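# Unload two slotted parts from fixture, leave blank clamped

## Task

Remove both finished parts (each has a milled slot) from the fixture and set each of them down lying flat on the table, while the unfinished blank stays clamped in the fixture exactly where it sits now.

## Robot and tools

Robot: two six-joint arms, left_arm and right_arm, each ending in a five-finger hand (left_arm has a left hand, the mirror of the right one). Base positions in the scene frame: left_arm (+0.013, +0.386, -0.001) m, right_arm (+0.069, -0.328, +0.001) m, both turned very slightly about z. A post stands on the floor behind the arms and a camera stand sits between them just behind the bases; do not strike either.

Frames. Scene frame: origin at table-top height halfway between the arms, +z up, +x out over the table, left_arm on the +y side. Reported hand positions, orientations and velocities are in each arm's own base frame. Motion offsets are along the current Hand target's own axes. The hand point sits 0.05 m in front of the palm and 0.15 m from the wrist flange along the fingers: its +z runs along straightened fingers, +y out of the palm, +x across the palm away from the thumb (toward the thumb on the left hand). Straight fingers reach 0.06-0.07 m past the point and lie 0.06 m behind it along -y. A wrist bracket on the little-finger side can collide with things; with fingers level the wrist can hang below the hand point and touch the table first.

A row is 28 numbers, each in [-1, 1], always for both arms: left dx, dy, dz, rx, ry, rz, then left little, ring, middle, index, thumb_bend, thumb_turn, force_limit, speed; then the same 14 for the right arm. Pose numbers are offsets from the Hand target at the start of the call/action (not from the previous row); 1.0 = 0.6 m or 180 degrees; rx, ry, rz form one rotation vector. Zeros for an arm's six pose numbers mean no new request for that arm. Finger numbers are absolute targets: -1 open/straight, +1 curled; thumb_turn -1 beside the palm, +1 across in front of it. force_limit maps -1..+1 to about 0..10 N at the fingertip (0..15 N for the two thumb motors); speed rises from near zero at -1 to full at +0.48 and stays full above. For a gentle grasp use speed -0.94 or lower. To leave a hand unchanged, resend the eight hand numbers of the last row actually executed for it (before any, use hand_measured plus hand_force_limit and hand_speed). With the thumb in front, the hand can wrap objects about 0.035-0.065 m thick.

Tools.
- execute_actions(actions, cameras): actions is a list of actions; each action is up to 15 rows, one per 1/30 s step, the last row held to step 15. Images return only for an empty list or when cameras names them.
- move(target, speed, blend, stop_force, zero, blocking, cameras): target is one row or a list of up to 15 rows, each offsetting both arms from the same starting Hand targets. speed is path top speed in m/s, 0.002-3.6 (default 0.25), one value or one per target. blend in m rounds corners in a list (0 = stop at each). stop_force (3-120 N, shared by both arms) ends an arm's path when its wrist sensor feels that much push against the motion; zero (default true) re-zeroes first. blocking=false returns early and cannot be combined with stop_force. All paths share a 10 s limit. Paths ignore obstacles and the other arm; a wrist passing near its base axis refuses the move. The result adds a move: line (done, off_target, moving, held, fault, and limits such as paced or held).
- wait(seconds 0-3600); stop() brakes a running move; zoom_image(camera, region [x0,y0,x1,y1], at most 504x504 px) on cam_high (896x504), cam_left_wrist or cam_right_wrist (672x504); show_instructions() shows reference pages; zero_wrist_force(arm) re-zeroes the wrist sensor; finished_scene(scene=1) ends the scene irreversibly.

Results: end_effector_position (m), end_effector_quat_wxyz, velocities (omitted when joint velocities are within noise), Hand target (last commanded pose after clipping; the next offsets count from it), hand_measured / hand_stopped_by (moving, target, force, stalled, fault) / hand_load_n in the six-motor order, Wrist force and Wrist torque (plus the peak reading line) in the end-effector axes, joint positions and torques. A lost grip shows as hand_load_n falling near zero. A hand often settles short of its Hand target; send the shortfall as an extra offset. Orientation commands are clipped to 32 degrees from the measured one each step.

Cautions: nothing may leave the table; set parts down gently without dropping them even a few millimetres and never release one while it moves. Avoid slams, hard presses and pushing past a firm contact, since arms are stiff: about 150 N net force or a joint's torque limit stops the arm for 10 s. Keep the arms from touching each other or gripping the other hand. Do not disturb or unclamp the blank. Long holds or stretched poses heat motors; at 85 °C the arm brakes for 30-60 s. Loose objects may be nudged now and then by outside pushes.

Each tool is called after "Call:" as name(argument=value, ...), one argument or row to a line, values as JSON.

Reference images:

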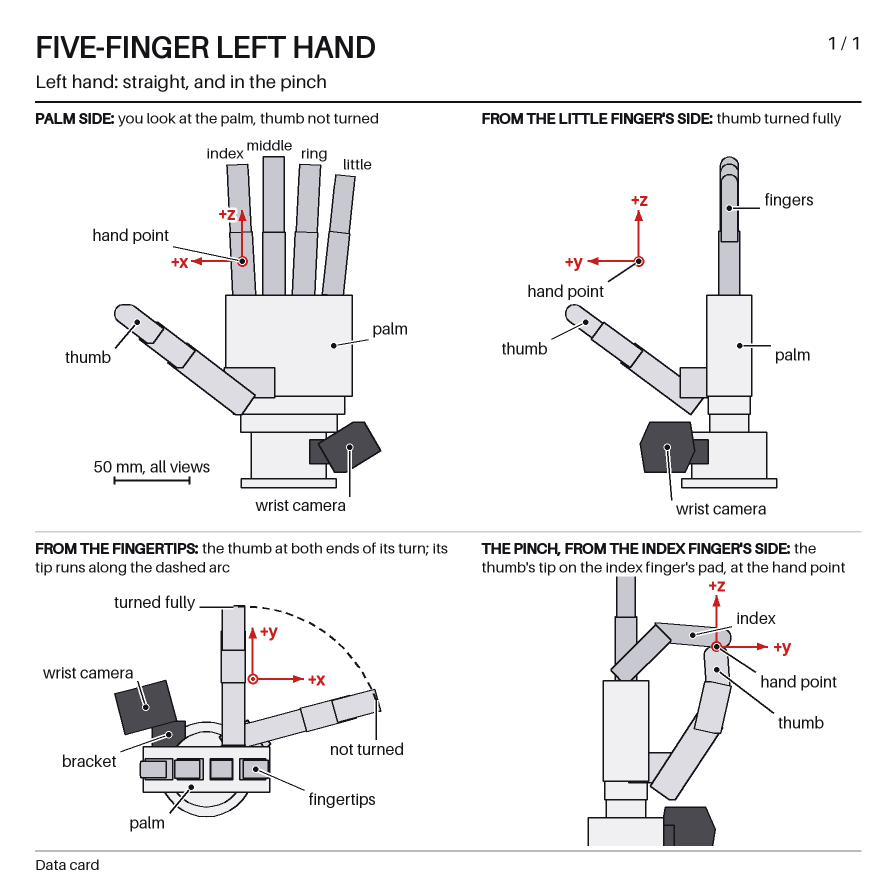

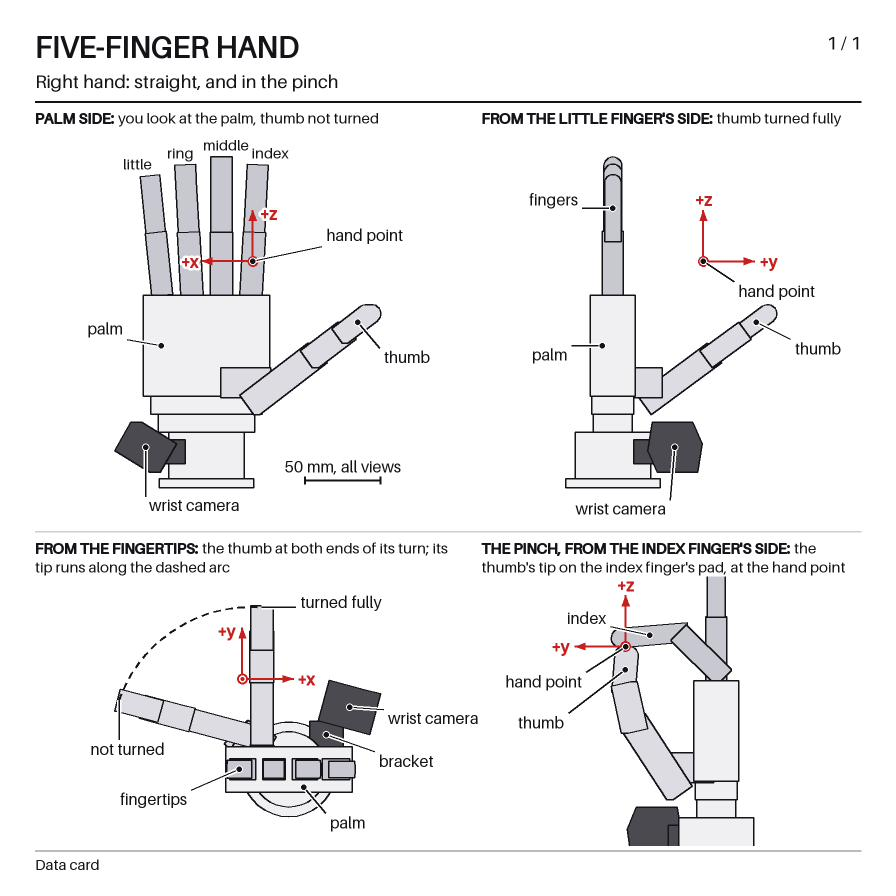

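## Session

Call:
execute_actions(
  actions=[],
)

Scene clock: 0.00 s.
left_arm: end_effector_position=(+0.4837, +0.2999, +0.1443) hand_measured=(-1.000, -1.000, -1.000, -1.000, -1.000, -1.000) hand_load_n=(+0.0, +0.0, +0.0, +0.0, +0.0, +0.0) hand_stopped_by=(target, target, target, target, target, target) hand_force_limit=0.00 hand_speed=-0.80 end_effector_quat_wxyz=(-0.079, +0.987, -0.133, +0.035) | right_arm: end_effector_position=(+0.5420, -0.0944, +0.2807) hand_measured=(-1.000, -1.000, -1.000, -1.000, -1.000, -1.000) hand_load_n=(+0.0, +0.0, +0.0, +0.0, +0.0, +0.0) hand_stopped_by=(target, target, target, target, target, target) hand_force_limit=0.00 hand_speed=-0.80 end_effector_quat_wxyz=(-0.059, -0.245, +0.962, -0.105)
Joint positions: left_arm=[4.018 -2.212 -1.153 1.966 -1.596 2.717] | right_arm=[-0.417 -0.903 0.783 1.652 1.809 -2.492]
Joint velocities: within noise
Joint torques (N m): no reading
Wrist force (N): no reading
Wrist torque (N m): no reading
Wrist force, peak (N): no reading
Hand target: left_arm +0.4837, +0.2999, +0.1443; -0.079, +0.987, -0.133, +0.035 | right_arm +0.5420, -0.0944, +0.2807; -0.059, -0.245, +0.962, -0.105

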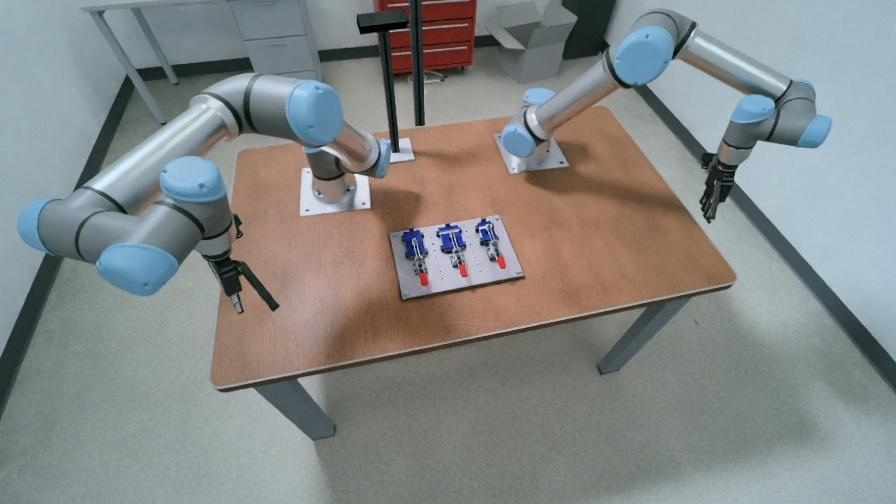

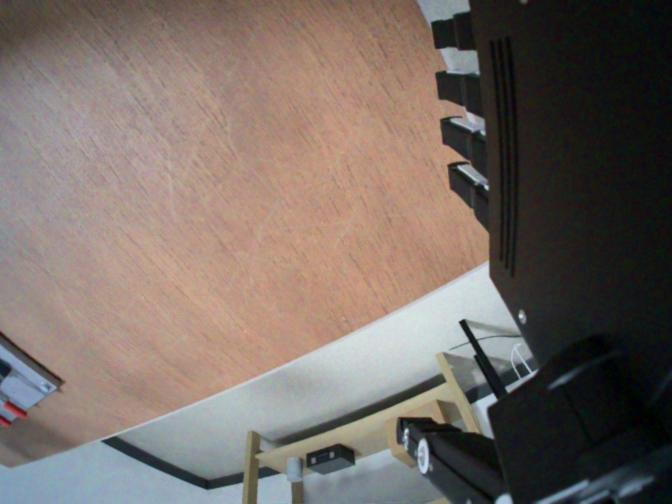

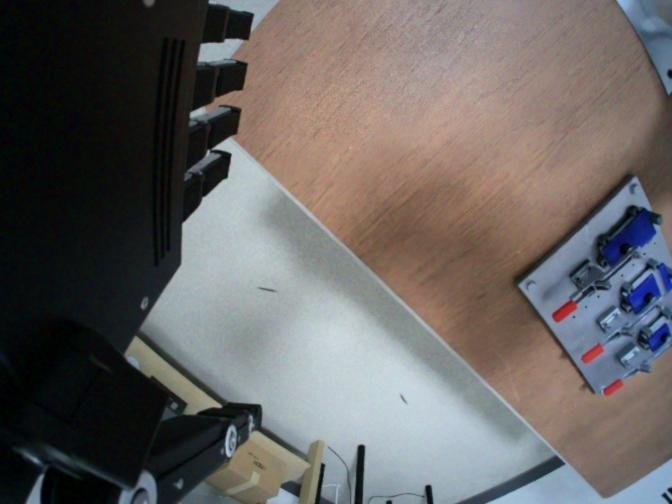

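Call:
zoom_image(
  camera="cam_high",
  region=[380, 205, 540, 305],
)

Call:
zoom_image(
  camera="cam_right_wrist",
  region=[500, 160, 672, 410],
)

Scaled by 3.150.

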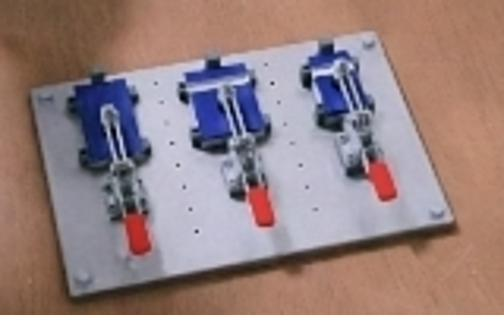

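Scaled by 2.016 from the camera's image (finer frame: 960x720).

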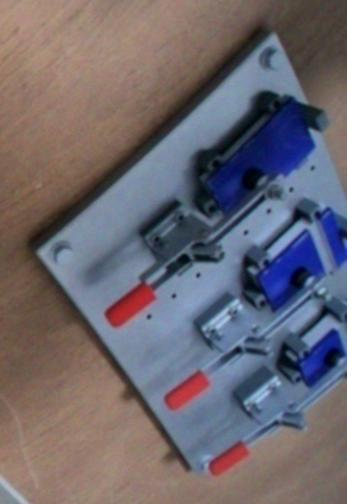

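Call:
move(
  target=[0,0,0,0,0,0,-1,-1,-1,-1,-1,-1,0,-0.8,0.01,0.361,-0.268,0,0,0,-1,-1,-1,-1,-1,-1,0,-0.8],
  cameras=["all"],
)

Scene clock: 8.40 s.
left_arm: end_effector_position=(+0.4837, +0.2999, +0.1443) hand_measured=(-1.000, -1.000, -1.000, -1.000, -1.000, -1.000) hand_load_n=(+0.0, +0.0, +0.0, +0.0, +0.0, +0.0) hand_stopped_by=(target, target, target, target, target, target) hand_force_limit=0.00 hand_speed=-0.80 end_effector_quat_wxyz=(-0.079, +0.987, -0.133, +0.035) | right_arm: end_effector_position=(+0.4418, +0.1257, +0.4003) hand_measured=(-1.000, -1.000, -1.000, -1.000, -1.000, -1.000) hand_load_n=(+0.0, +0.0, +0.0, +0.0, +0.0, +0.0) hand_stopped_by=(target, target, target, target, target, target) hand_force_limit=0.00 hand_speed=-0.80 end_effector_quat_wxyz=(-0.059, -0.245, +0.962, -0.105)
Joint positions: left_arm=[4.018 -2.212 -1.153 1.966 -1.596 2.717] | right_arm=[-0.034 -1.142 0.874 1.895 1.806 -2.098]
Joint torques (N m): left_arm=[1.59 46.4 16.63 -2.23 0 -0.11] | right_arm=[6.81 -25.83 -30.19 5.02 1.61 2.24]
Wrist force (N): left_arm=[0.0 -0.2 0.0] | right_arm=[-0.4 0.3 -0.2]
Wrist torque (N m): left_arm=[-0.03 0.01 0.00] | right_arm=[0.08 0.07 0.00]
Wrist force, peak (N): left_arm=[0.2 -0.2 -0.5] | right_arm=[0.3 1.7 -1.1]
Hand target: left_arm +0.4837, +0.2999, +0.1443; -0.079, +0.987, -0.133, +0.035 | right_arm +0.4418, +0.1257, +0.4003; -0.059, -0.245, +0.962, -0.105
Off the commanded pose: left_arm 0.000 m, 0 deg | right_arm 0.000 m, 0 deg.
move: done

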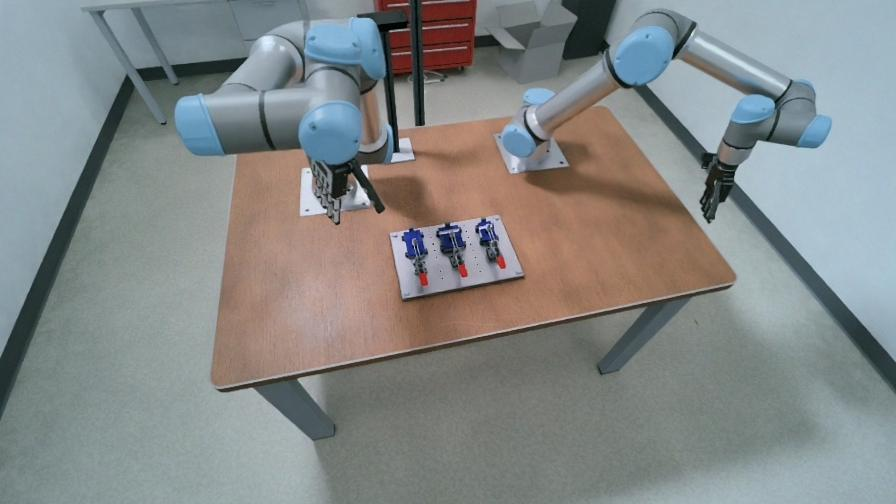

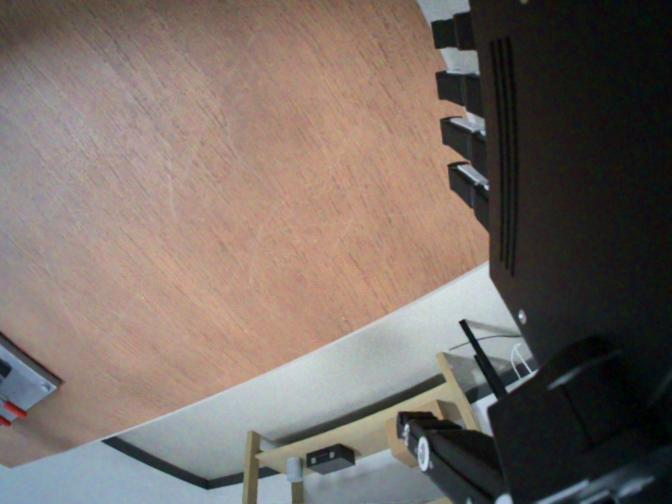

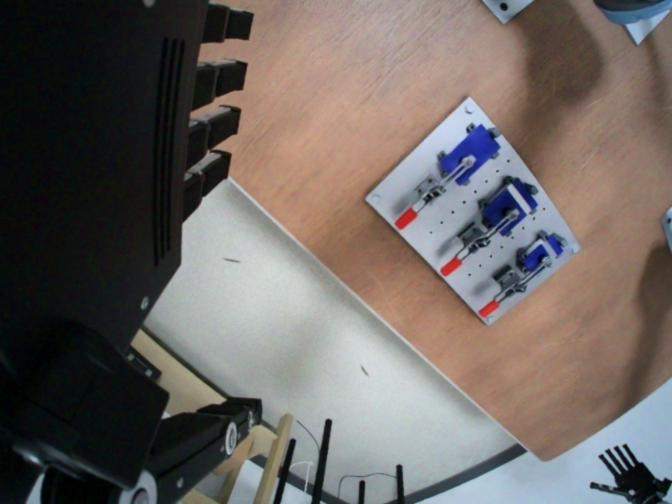

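Call:
zoom_image(
  camera="cam_right_wrist",
  region=[350, 80, 600, 340],
)

Scaled by 1.938 from the camera's image (finer frame: 960x720).

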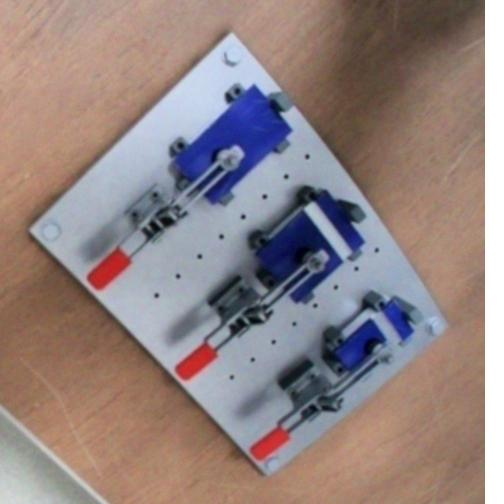

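Call:
move(
  target=[0,0,0,0,0,0,-1,-1,-1,-1,-1,-1,0,-0.8,-0.125,0.207,0.148,0,0,0,-1,-1,-1,-1,-1,-1,0,-0.8],
  cameras=["cam_right_wrist", "cam_high"],
)

Call:
zoom_image(
  camera="cam_right_wrist",
  region=[200, 0, 672, 504],
)

Scene clock: 13.83 s.
left_arm: end_effector_position=(+0.4837, +0.2999, +0.1443) hand_measured=(-1.000, -1.000, -1.000, -1.000, -1.000, -1.000) hand_load_n=(+0.0, +0.0, +0.0, +0.0, +0.0, -0.5) hand_stopped_by=(target, target, target, target, target, target) hand_force_limit=0.00 hand_speed=-0.80 end_effector_quat_wxyz=(-0.079, +0.987, -0.133, +0.035) | right_arm: end_effector_position=(+0.4416, +0.2461, +0.2802) hand_measured=(-1.000, -1.000, -1.000, -1.000, -1.000, -1.000) hand_load_n=(+0.0, +0.0, +0.0, +0.0, +0.0, +0.0) hand_stopped_by=(target, target, target, target, target, target) hand_force_limit=0.00 hand_speed=-0.80 end_effector_quat_wxyz=(-0.059, -0.245, +0.962, -0.105)
Joint positions: left_arm=[4.018 -2.212 -1.153 1.966 -1.596 2.717] | right_arm=[0.218 -1.063 1.079 1.667 1.785 -1.84]
Joint torques (N m): left_arm=[1.41 45.26 16.49 -2.32 -0.14 -0.16] | right_arm=[6.67 -29.51 -31.34 -0.21 -1.47 2.12]
Wrist force (N): left_arm=[0.0 -0.3 -0.3] | right_arm=[0.0 0.1 0.1]
Wrist torque (N m): left_arm=[-0.04 -0.01 0.01] | right_arm=[-0.01 -0.02 0.04]
Wrist force, peak (N): left_arm=[0.7 0.0 -0.1] | right_arm=[-0.5 1.0 0.8]
Hand target: left_arm +0.4837, +0.2999, +0.1443; -0.079, +0.987, -0.133, +0.035 | right_arm +0.4417, +0.2462, +0.2802; -0.059, -0.245, +0.962, -0.105
Off the commanded pose: left_arm 0.000 m, 0 deg | right_arm 0.000 m, 0 deg.
move: done
Images, in order (width x height): cam_high 896x504, cam_right_wrist 672x504.

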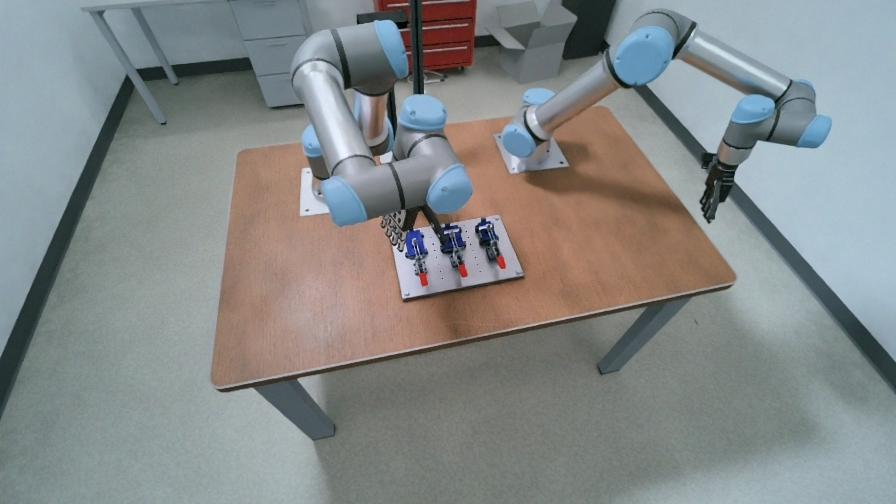

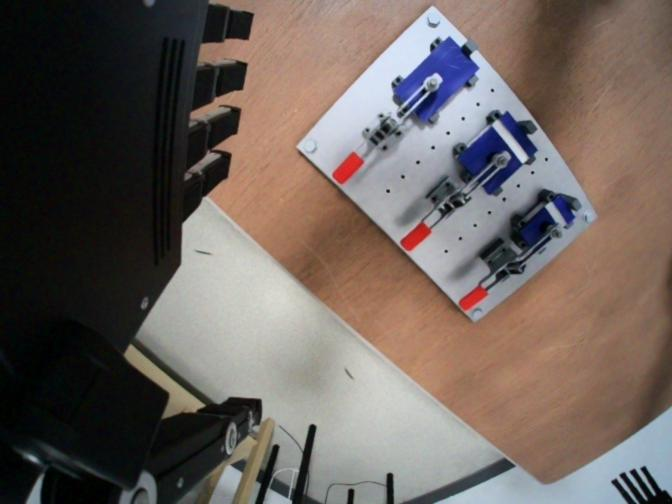

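Scaled by 1.000.

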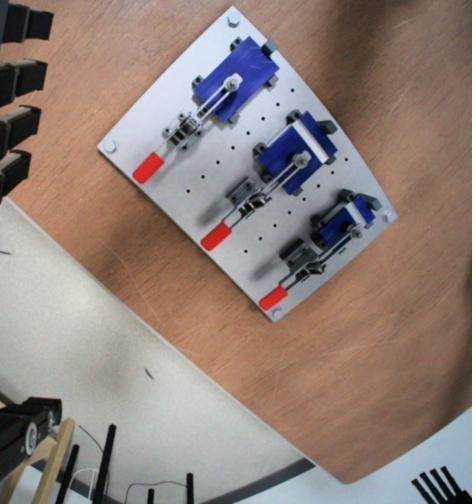

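Call:
move(
  target=[0,0,0,0,0,0,-1,-1,-1,-1,-1,-1,0,-0.8,0.18,0.194,0.0885,0,0,0,-1,-1,-1,-1,-1,-1,0,-0.8],
  cameras=["cam_right_wrist", "cam_high"],
)

Call:
zoom_image(
  camera="cam_right_wrist",
  region=[200, 0, 672, 504],
)

Scene clock: 25.13 s.
left_arm: end_effector_position=(+0.4837, +0.2999, +0.1443) hand_measured=(-1.000, -1.000, -1.000, -1.000, -1.000, -1.000) hand_load_n=(+0.0, +0.0, +0.0, +0.0, +0.0, +0.0) hand_stopped_by=(target, target, target, target, target, target) hand_force_limit=0.00 hand_speed=-0.80 end_effector_quat_wxyz=(-0.079, +0.987, -0.133, +0.035) | right_arm: end_effector_position=(+0.2878, +0.2841, +0.2262) hand_measured=(-1.000, -1.000, -1.000, -1.000, -1.000, -1.000) hand_load_n=(+0.0, +0.0, +0.0, +0.0, +0.0, +0.0) hand_stopped_by=(target, target, target, target, target, target) hand_force_limit=0.00 hand_speed=-0.80 end_effector_quat_wxyz=(-0.059, -0.245, +0.962, -0.105)
Joint positions: left_arm=[4.018 -2.212 -1.153 1.966 -1.596 2.717] | right_arm=[0.405 -1.309 1.576 1.455 1.76 -1.65]
Joint torques (N m): left_arm=[1.34 45.09 17.2 -2.24 -0.21 -0.08] | right_arm=[5.9 -38.22 -2.76 -0.07 -1.52 2.29]
Wrist force (N): left_arm=[0.3 0.1 -0.2] | right_arm=[0.1 -0.8 -1.1]
Wrist torque (N m): left_arm=[0.01 -0.04 0.02] | right_arm=[-0.10 0.01 -0.03]
Wrist force, peak (N): left_arm=[0.5 -0.5 0.0] | right_arm=[0.1 -0.8 -1.1]
Hand target: left_arm +0.4837, +0.2999, +0.1443; -0.079, +0.987, -0.133, +0.035 | right_arm +0.2878, +0.2841, +0.2262; -0.059, -0.245, +0.962, -0.105
Off the commanded pose: left_arm 0.000 m, 0 deg | right_arm 0.000 m, 0 deg.
move: done
Images, in order (width x height): cam_high 896x504, cam_right_wrist 672x504.

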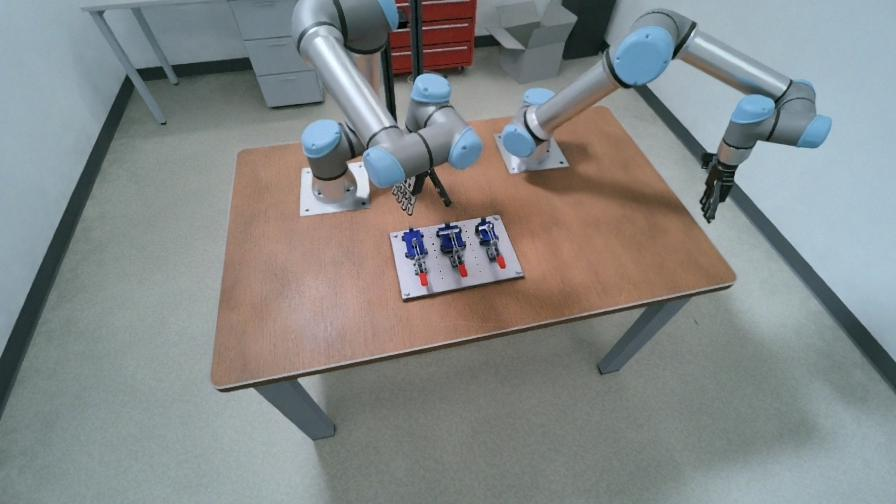

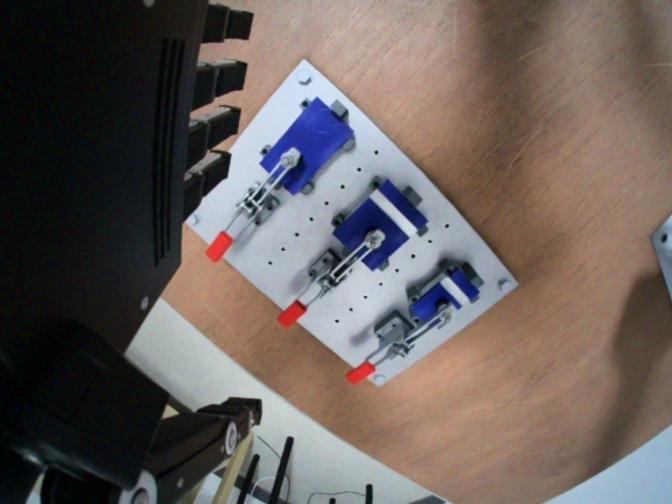

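Scaled by 1.000.

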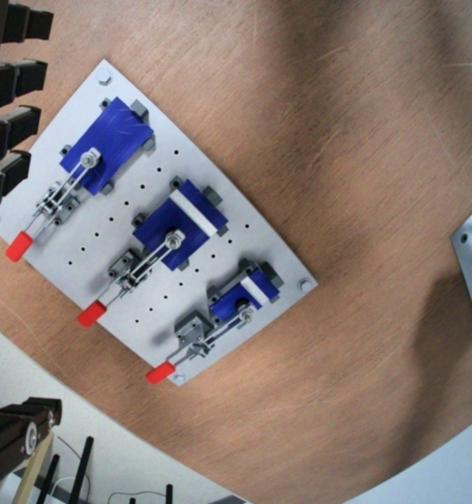

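Call:
zoom_image(
  camera="cam_right_wrist",
  region=[300, 160, 500, 310],
)

Call:
zoom_image(
  camera="cam_right_wrist",
  region=[330, 240, 500, 390],
)

Call:
zoom_image(
  camera="cam_right_wrist",
  region=[190, 60, 390, 230],
)

Scaled by 2.520 from the camera's image (finer frame: 960x720).

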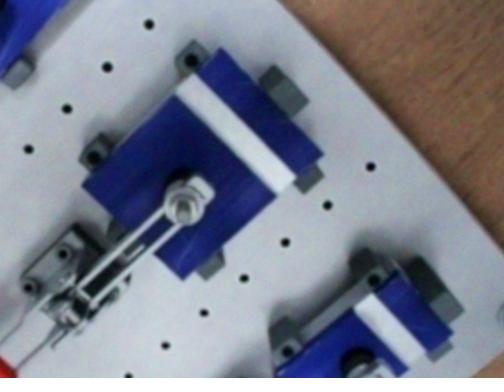

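Scaled by 2.965 from the camera's image (finer frame: 960x720).

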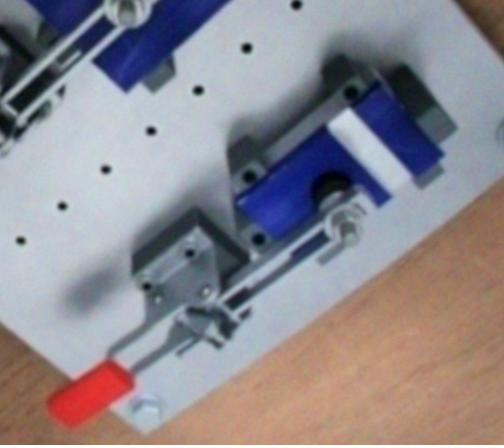

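Scaled by 2.520 from the camera's image (finer frame: 960x720).

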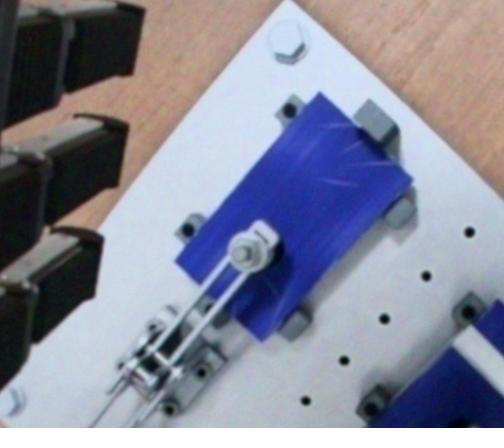

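Call:
move(
  target=[0.085,0.657,-0.1,-0.3305,-0.044,0.0731,-1,-1,-1,-1,-1,-1,0,-0.8,0.035,-0.395,-0.095,0,0,0,-1,-1,-1,-1,-1,-1,0,-0.8],
  cameras=["all"],
)

Call:
zoom_image(
  camera="cam_left_wrist",
  region=[0, 0, 504, 504],
)

Scene clock: 43.00 s.
left_arm: end_effector_position=(+0.4262, -0.0979, +0.1405) hand_measured=(-1.000, -1.000, -1.000, -1.000, -1.000, -1.000) hand_load_n=(+0.0, +0.0, +0.0, +0.0, -0.5, +0.0) hand_stopped_by=(target, target, target, target, target, target) hand_force_limit=0.00 hand_speed=-0.80 end_effector_quat_wxyz=(+0.408, +0.876, -0.234, -0.109) | right_arm: end_effector_position=(+0.3877, +0.0844, +0.3261) hand_measured=(-1.000, -1.000, -1.000, -1.000, -1.000, -1.000) hand_load_n=(+0.0, +0.0, +0.0, +0.0, +0.0, +0.0) hand_stopped_by=(target, target, target, target, target, target) hand_force_limit=0.00 hand_speed=-0.80 end_effector_quat_wxyz=(-0.059, -0.245, +0.962, -0.105)
Joint positions: left_arm=[3.62 -2.362 -1.56 1.566 -1.146 2.751] | right_arm=[-0.143 -1.339 1.324 1.614 1.811 -2.209]
Joint torques (N m): left_arm=[-6.13 33.84 2.53 -5.51 2.94 1.37] | right_arm=[-6.81 -18.09 -30.38 5.07 -1.33 -2.11]
Wrist force (N): left_arm=[-0.2 -2.1 1.1] | right_arm=[-0.1 -0.1 -0.5]
Wrist torque (N m): left_arm=[-0.50 0.03 0.00] | right_arm=[-0.01 0.02 0.05]
Wrist force, peak (N): left_arm=[-0.3 -2.1 1.5] | right_arm=[0.3 -0.9 -1.1]
Hand target: left_arm +0.4262, -0.0980, +0.1405; +0.408, +0.876, -0.234, -0.109 | right_arm +0.3877, +0.0844, +0.3261; -0.059, -0.245, +0.962, -0.105
Off the commanded pose: left_arm 0.000 m, 0 deg | right_arm 0.000 m, 0 deg.
move: done

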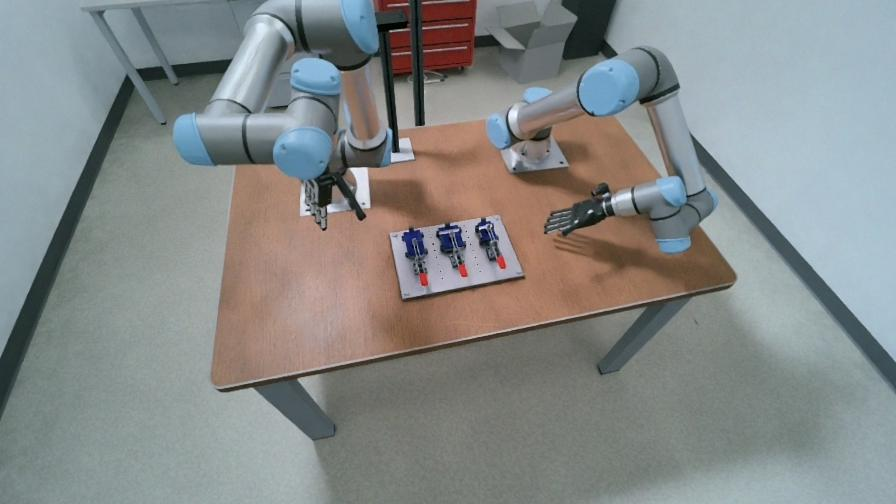

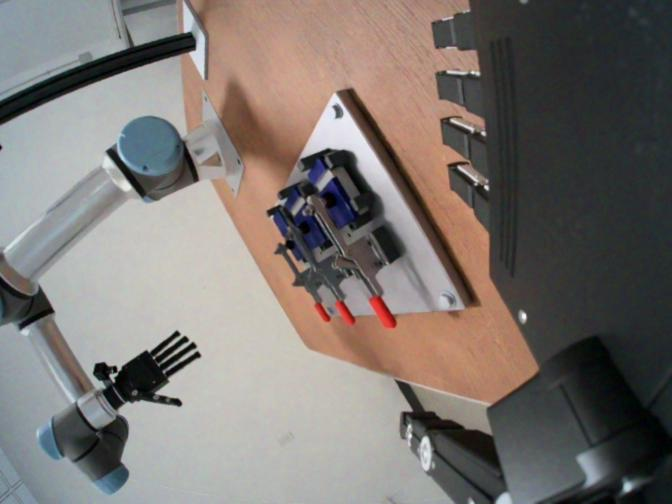

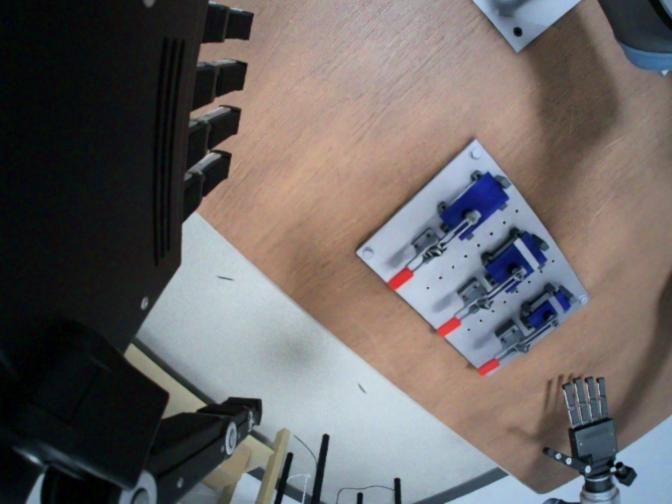

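Scaled by 1.000.

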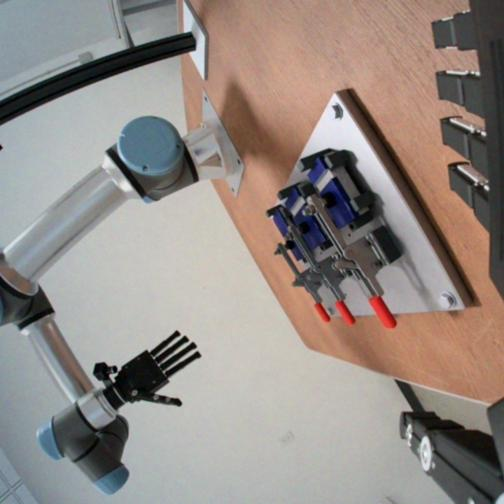

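Call:
zoom_image(
  camera="cam_left_wrist",
  region=[250, 130, 450, 350],
)

Call:
zoom_image(
  camera="cam_left_wrist",
  region=[290, 140, 390, 240],
)

Call:
zoom_image(
  camera="cam_left_wrist",
  region=[300, 210, 420, 340],
)

Scaled by 2.291 from the camera's image (finer frame: 960x720).

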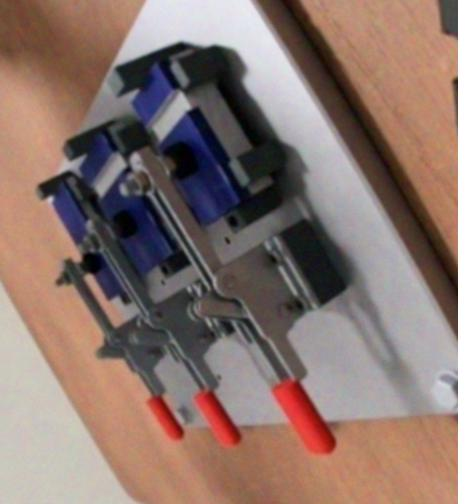

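Scaled by 5.040 from the camera's image (finer frame: 960x720).

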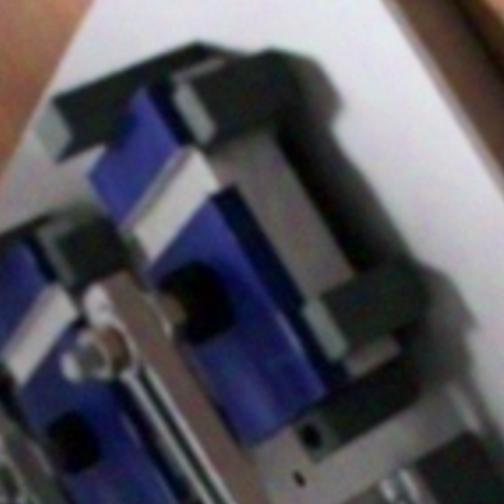

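Scaled by 3.877 from the camera's image (finer frame: 960x720).

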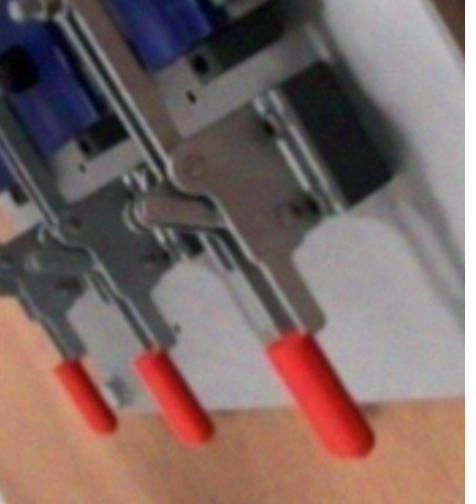

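Call:
move(
  target=[0,0,0,0,0,0,-1,-1,-1,-1,-1,-1,0,-0.8,-0.313,0.278,0.028,0.0555,-0.0909,-0.8568,1,1,1,0,-1,1,0.4,-0.2],
  cameras=["all"],
)

Scene clock: 72.27 s.
left_arm: end_effector_position=(+0.4262, -0.0980, +0.1405) hand_measured=(-1.000, -1.000, -1.000, -1.000, -1.000, -1.000) hand_load_n=(+0.0, +0.0, +0.0, +0.0, +0.0, +0.0) hand_stopped_by=(target, target, target, target, target, target) hand_force_limit=0.00 hand_speed=-0.80 end_effector_quat_wxyz=(+0.408, +0.876, -0.234, -0.109) | right_arm: end_effector_position=(+0.4698, +0.3098, +0.2500) hand_measured=(+1.000, +1.000, +1.000, +0.000, -1.000, +1.000) hand_load_n=(+0.0, +0.0, +0.0, +0.0, +0.0, -0.5) hand_stopped_by=(target, target, target, target, target, target) hand_force_limit=0.40 hand_speed=-0.20 end_effector_quat_wxyz=(+0.000, +0.999, +0.033, +0.001)
Joint positions: left_arm=[3.62 -2.363 -1.56 1.566 -1.146 2.751] | right_arm=[0.427 -0.729 0.589 1.71 1.571 -4.353]
Joint torques (N m): left_arm=[-6.71 32.79 4.16 -5.58 2.8 1.21] | right_arm=[6.66 -39.93 -31.48 4.94 -1.71 -2.23]
Wrist force (N): left_arm=[-0.7 -2.1 0.9] | right_arm=[-0.6 0.1 -0.2]
Wrist torque (N m): left_arm=[-0.49 0.10 -0.02] | right_arm=[-0.03 0.10 0.16]
Wrist force, peak (N): left_arm=[-0.6 -2.2 1.2] | right_arm=[-0.5 0.0 -0.9]
Hand target: left_arm +0.4262, -0.0980, +0.1405; +0.408, +0.876, -0.234, -0.109 | right_arm +0.4698, +0.3099, +0.2500; +0.000, +0.999, +0.034, +0.001
Off the commanded pose: left_arm 0.000 m, 0 deg | right_arm 0.000 m, 0 deg.
move: done

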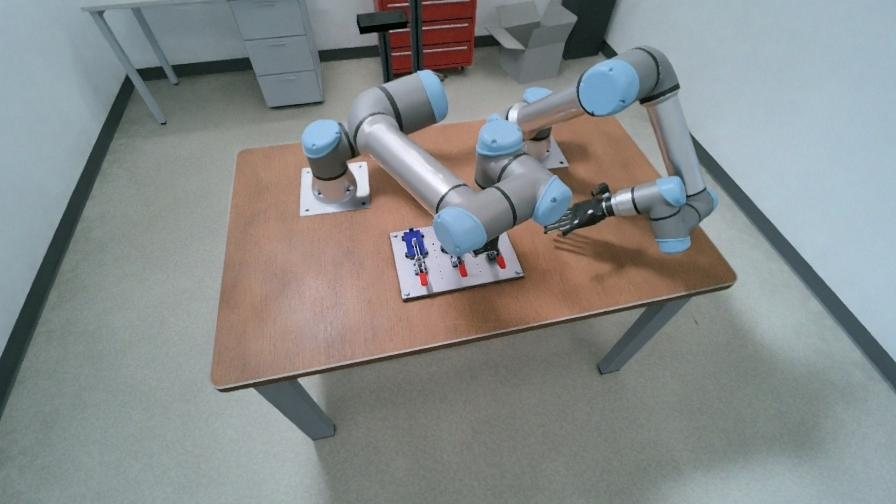

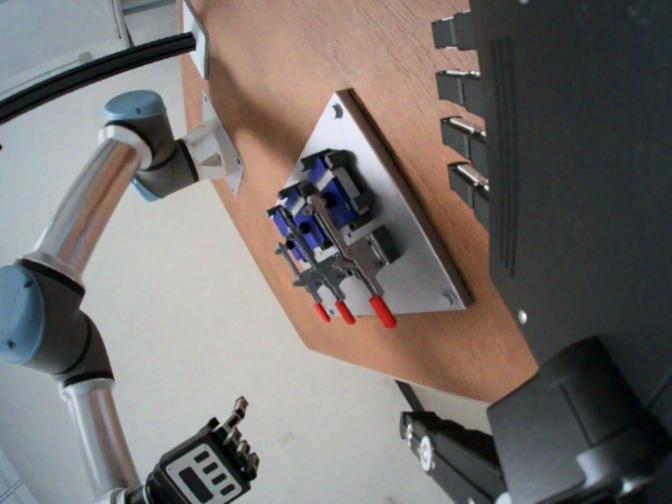

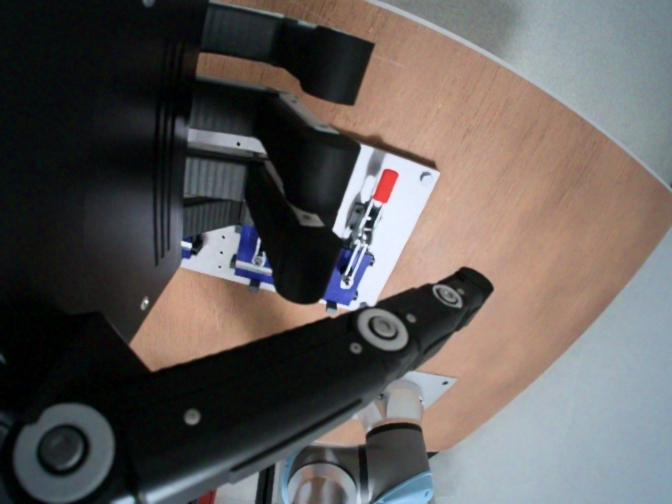

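Call:
move(
  target=[0,0,0,0,0,0,-1,-1,-1,-1,-1,-1,0,-0.8,0,0,0.21,0,0,0,1,1,1,0,-1,1,0.4,-0.2],
  cameras=["all"],
)

Call:
zoom_image(
  camera="cam_left_wrist",
  region=[200, 130, 450, 380],
)

Scene clock: 74.27 s.
left_arm: end_effector_position=(+0.4262, -0.0980, +0.1405) hand_measured=(-1.000, -1.000, -1.000, -1.000, -1.000, -1.000) hand_load_n=(+0.0, +0.0, +0.0, +0.0, +0.0, +0.0) hand_stopped_by=(target, target, target, target, target, target) hand_force_limit=0.00 hand_speed=-0.80 end_effector_quat_wxyz=(+0.408, +0.876, -0.234, -0.109) | right_arm: end_effector_position=(+0.4700, +0.3098, +0.1240) hand_measured=(+1.000, +1.000, +1.000, +0.000, -1.000, +1.000) hand_load_n=(+0.5, +0.0, +0.0, +0.0, +0.0, +0.0) hand_stopped_by=(target, target, target, target, target, target) hand_force_limit=0.40 hand_speed=-0.20 end_effector_quat_wxyz=(+0.000, +0.999, +0.034, +0.001)
Joint positions: left_arm=[3.62 -2.363 -1.56 1.566 -1.146 2.751] | right_arm=[0.427 -0.721 0.896 1.394 1.571 -4.353]
Joint torques (N m): left_arm=[-8.07 33.61 3.43 -5.6 2.84 1.14] | right_arm=[-6.87 -40.45 -3.13 -0.21 -1.73 -2.21]
Wrist force (N): left_arm=[-0.8 -1.9 1.0] | right_arm=[-0.2 0.2 -0.6]
Wrist torque (N m): left_arm=[-0.46 0.12 -0.04] | right_arm=[0.03 0.06 0.17]
Wrist force, peak (N): left_arm=[-0.6 -2.3 1.2] | right_arm=[-0.1 0.3 -1.7]
Hand target: left_arm +0.4262, -0.0980, +0.1405; +0.408, +0.876, -0.234, -0.109 | right_arm +0.4700, +0.3098, +0.1240; +0.000, +0.999, +0.034, +0.001
Off the commanded pose: left_arm 0.000 m, 0 deg | right_arm 0.000 m, 0 deg.
move: done

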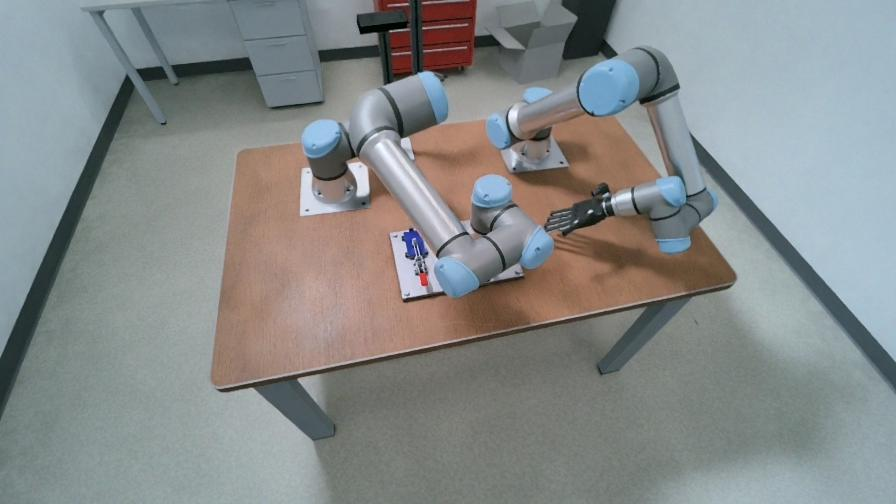

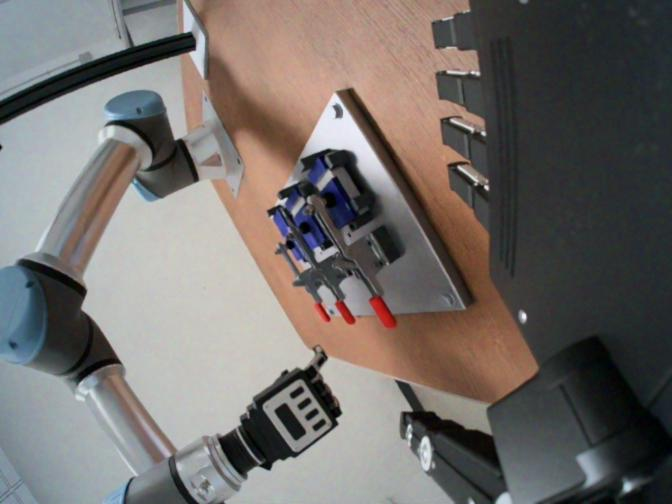

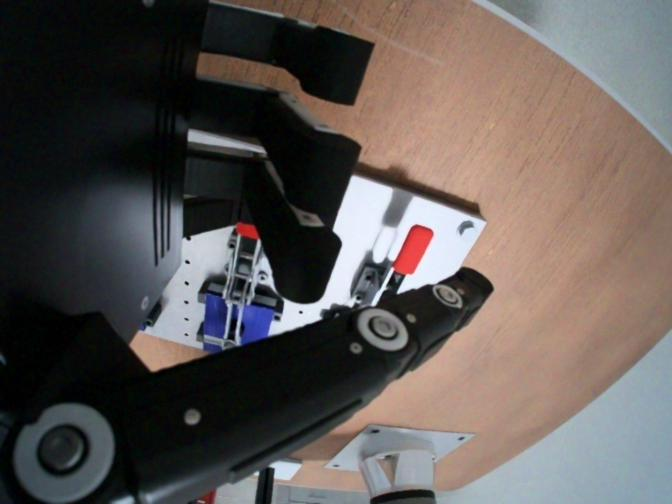

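Scaled by 2.016 from the camera's image (finer frame: 960x720).

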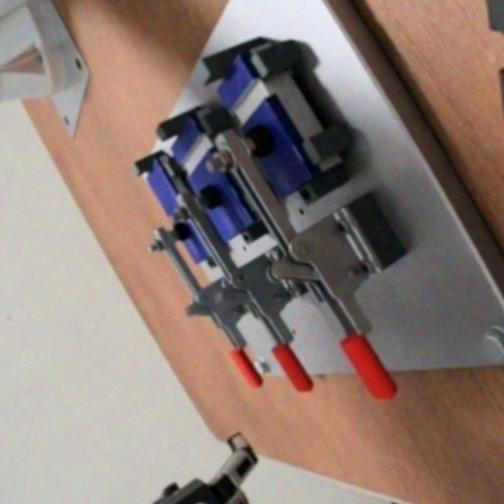

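Call:
zoom_image(
  camera="cam_right_wrist",
  region=[180, 130, 500, 370],
)

Scaled by 1.575 from the camera's image (finer frame: 960x720).

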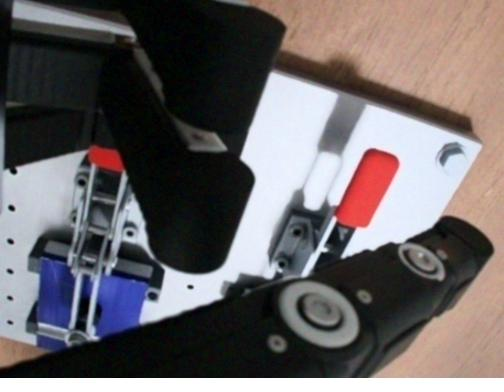

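Call:
move(
  target=[0,0,0,0,0,0,-1,-1,-1,-1,-1,-1,0,-0.8,0.033,-0.033,0.057,0,0,0,1,1,1,0,-1,1,0.4,-0.2],
  cameras=["cam_left_wrist","cam_right_wrist"],
)

Call:
zoom_image(
  camera="cam_left_wrist",
  region=[250, 230, 450, 430],
)

Scene clock: 85.20 s.
left_arm: end_effector_position=(+0.4262, -0.0980, +0.1405) hand_measured=(-1.000, -1.000, -1.000, -1.000, -1.000, -1.000) hand_load_n=(+0.0, +0.0, +0.0, +0.0, +0.0, +0.0) hand_stopped_by=(target, target, target, target, target, target) hand_force_limit=0.00 hand_speed=-0.80 end_effector_quat_wxyz=(+0.408, +0.876, -0.234, -0.109) | right_arm: end_effector_position=(+0.4885, +0.3309, +0.0898) hand_measured=(+1.000, +1.000, +1.000, +0.000, -1.000, +1.000) hand_load_n=(+0.0, +0.0, +0.0, +0.0, +0.0, +0.0) hand_stopped_by=(target, target, target, target, target, target) hand_force_limit=0.40 hand_speed=-0.20 end_effector_quat_wxyz=(+0.000, +0.999, +0.034, +0.001)
Joint positions: left_arm=[3.62 -2.363 -1.56 1.566 -1.146 2.751] | right_arm=[0.445 -0.615 0.788 1.397 1.571 -4.335]
Joint torques (N m): left_arm=[-7.37 32.96 3.71 -5.72 2.97 1.12] | right_arm=[6.7 -43.79 -29.86 5.01 1.74 2.23]
Wrist force (N): left_arm=[-0.3 -2.1 0.9] | right_arm=[-0.5 0.0 -0.8]
Wrist torque (N m): left_arm=[-0.49 0.04 -0.01] | right_arm=[0.00 0.11 0.04]
Wrist force, peak (N): left_arm=[-0.7 -2.3 1.0] | right_arm=[-0.9 1.0 -1.6]
Hand target: left_arm +0.4262, -0.0980, +0.1405; +0.408, +0.876, -0.234, -0.109 | right_arm +0.4885, +0.3309, +0.0898; +0.000, +0.999, +0.034, +0.001
Off the commanded pose: left_arm 0.000 m, 0 deg | right_arm 0.000 m, 0 deg.
move: done

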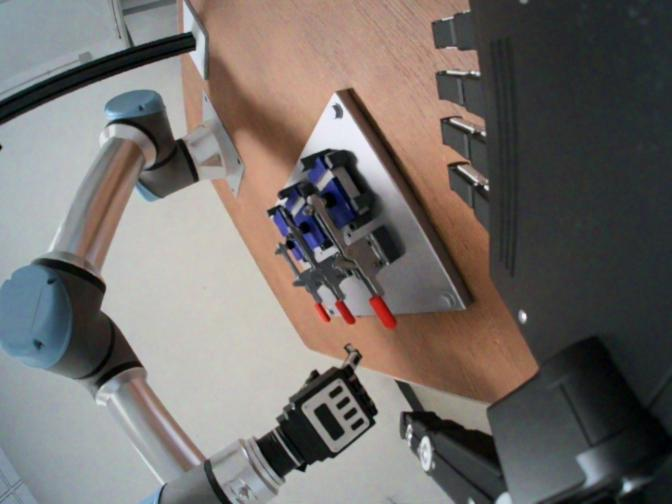

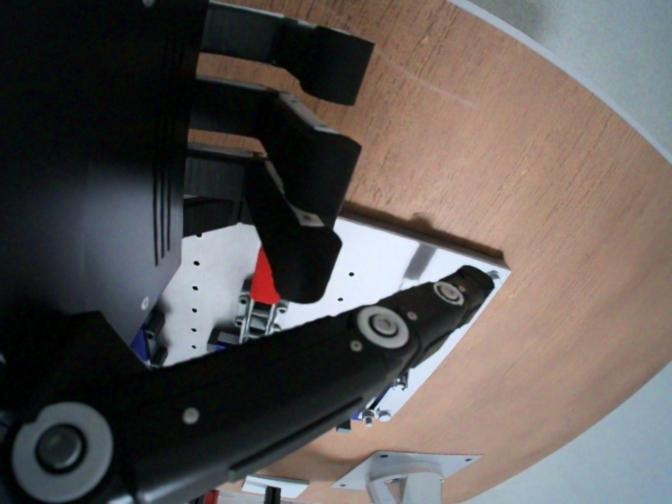

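Scaled by 2.520 from the camera's image (finer frame: 960x720).

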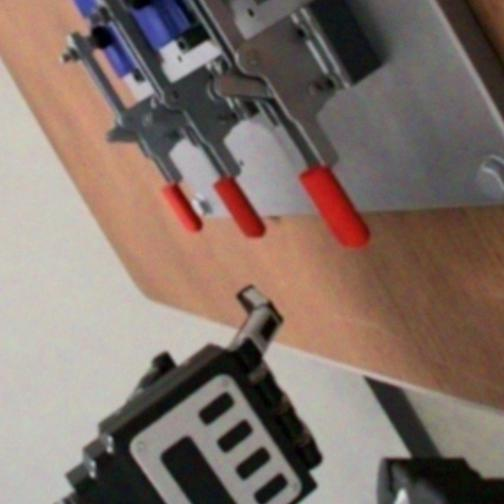

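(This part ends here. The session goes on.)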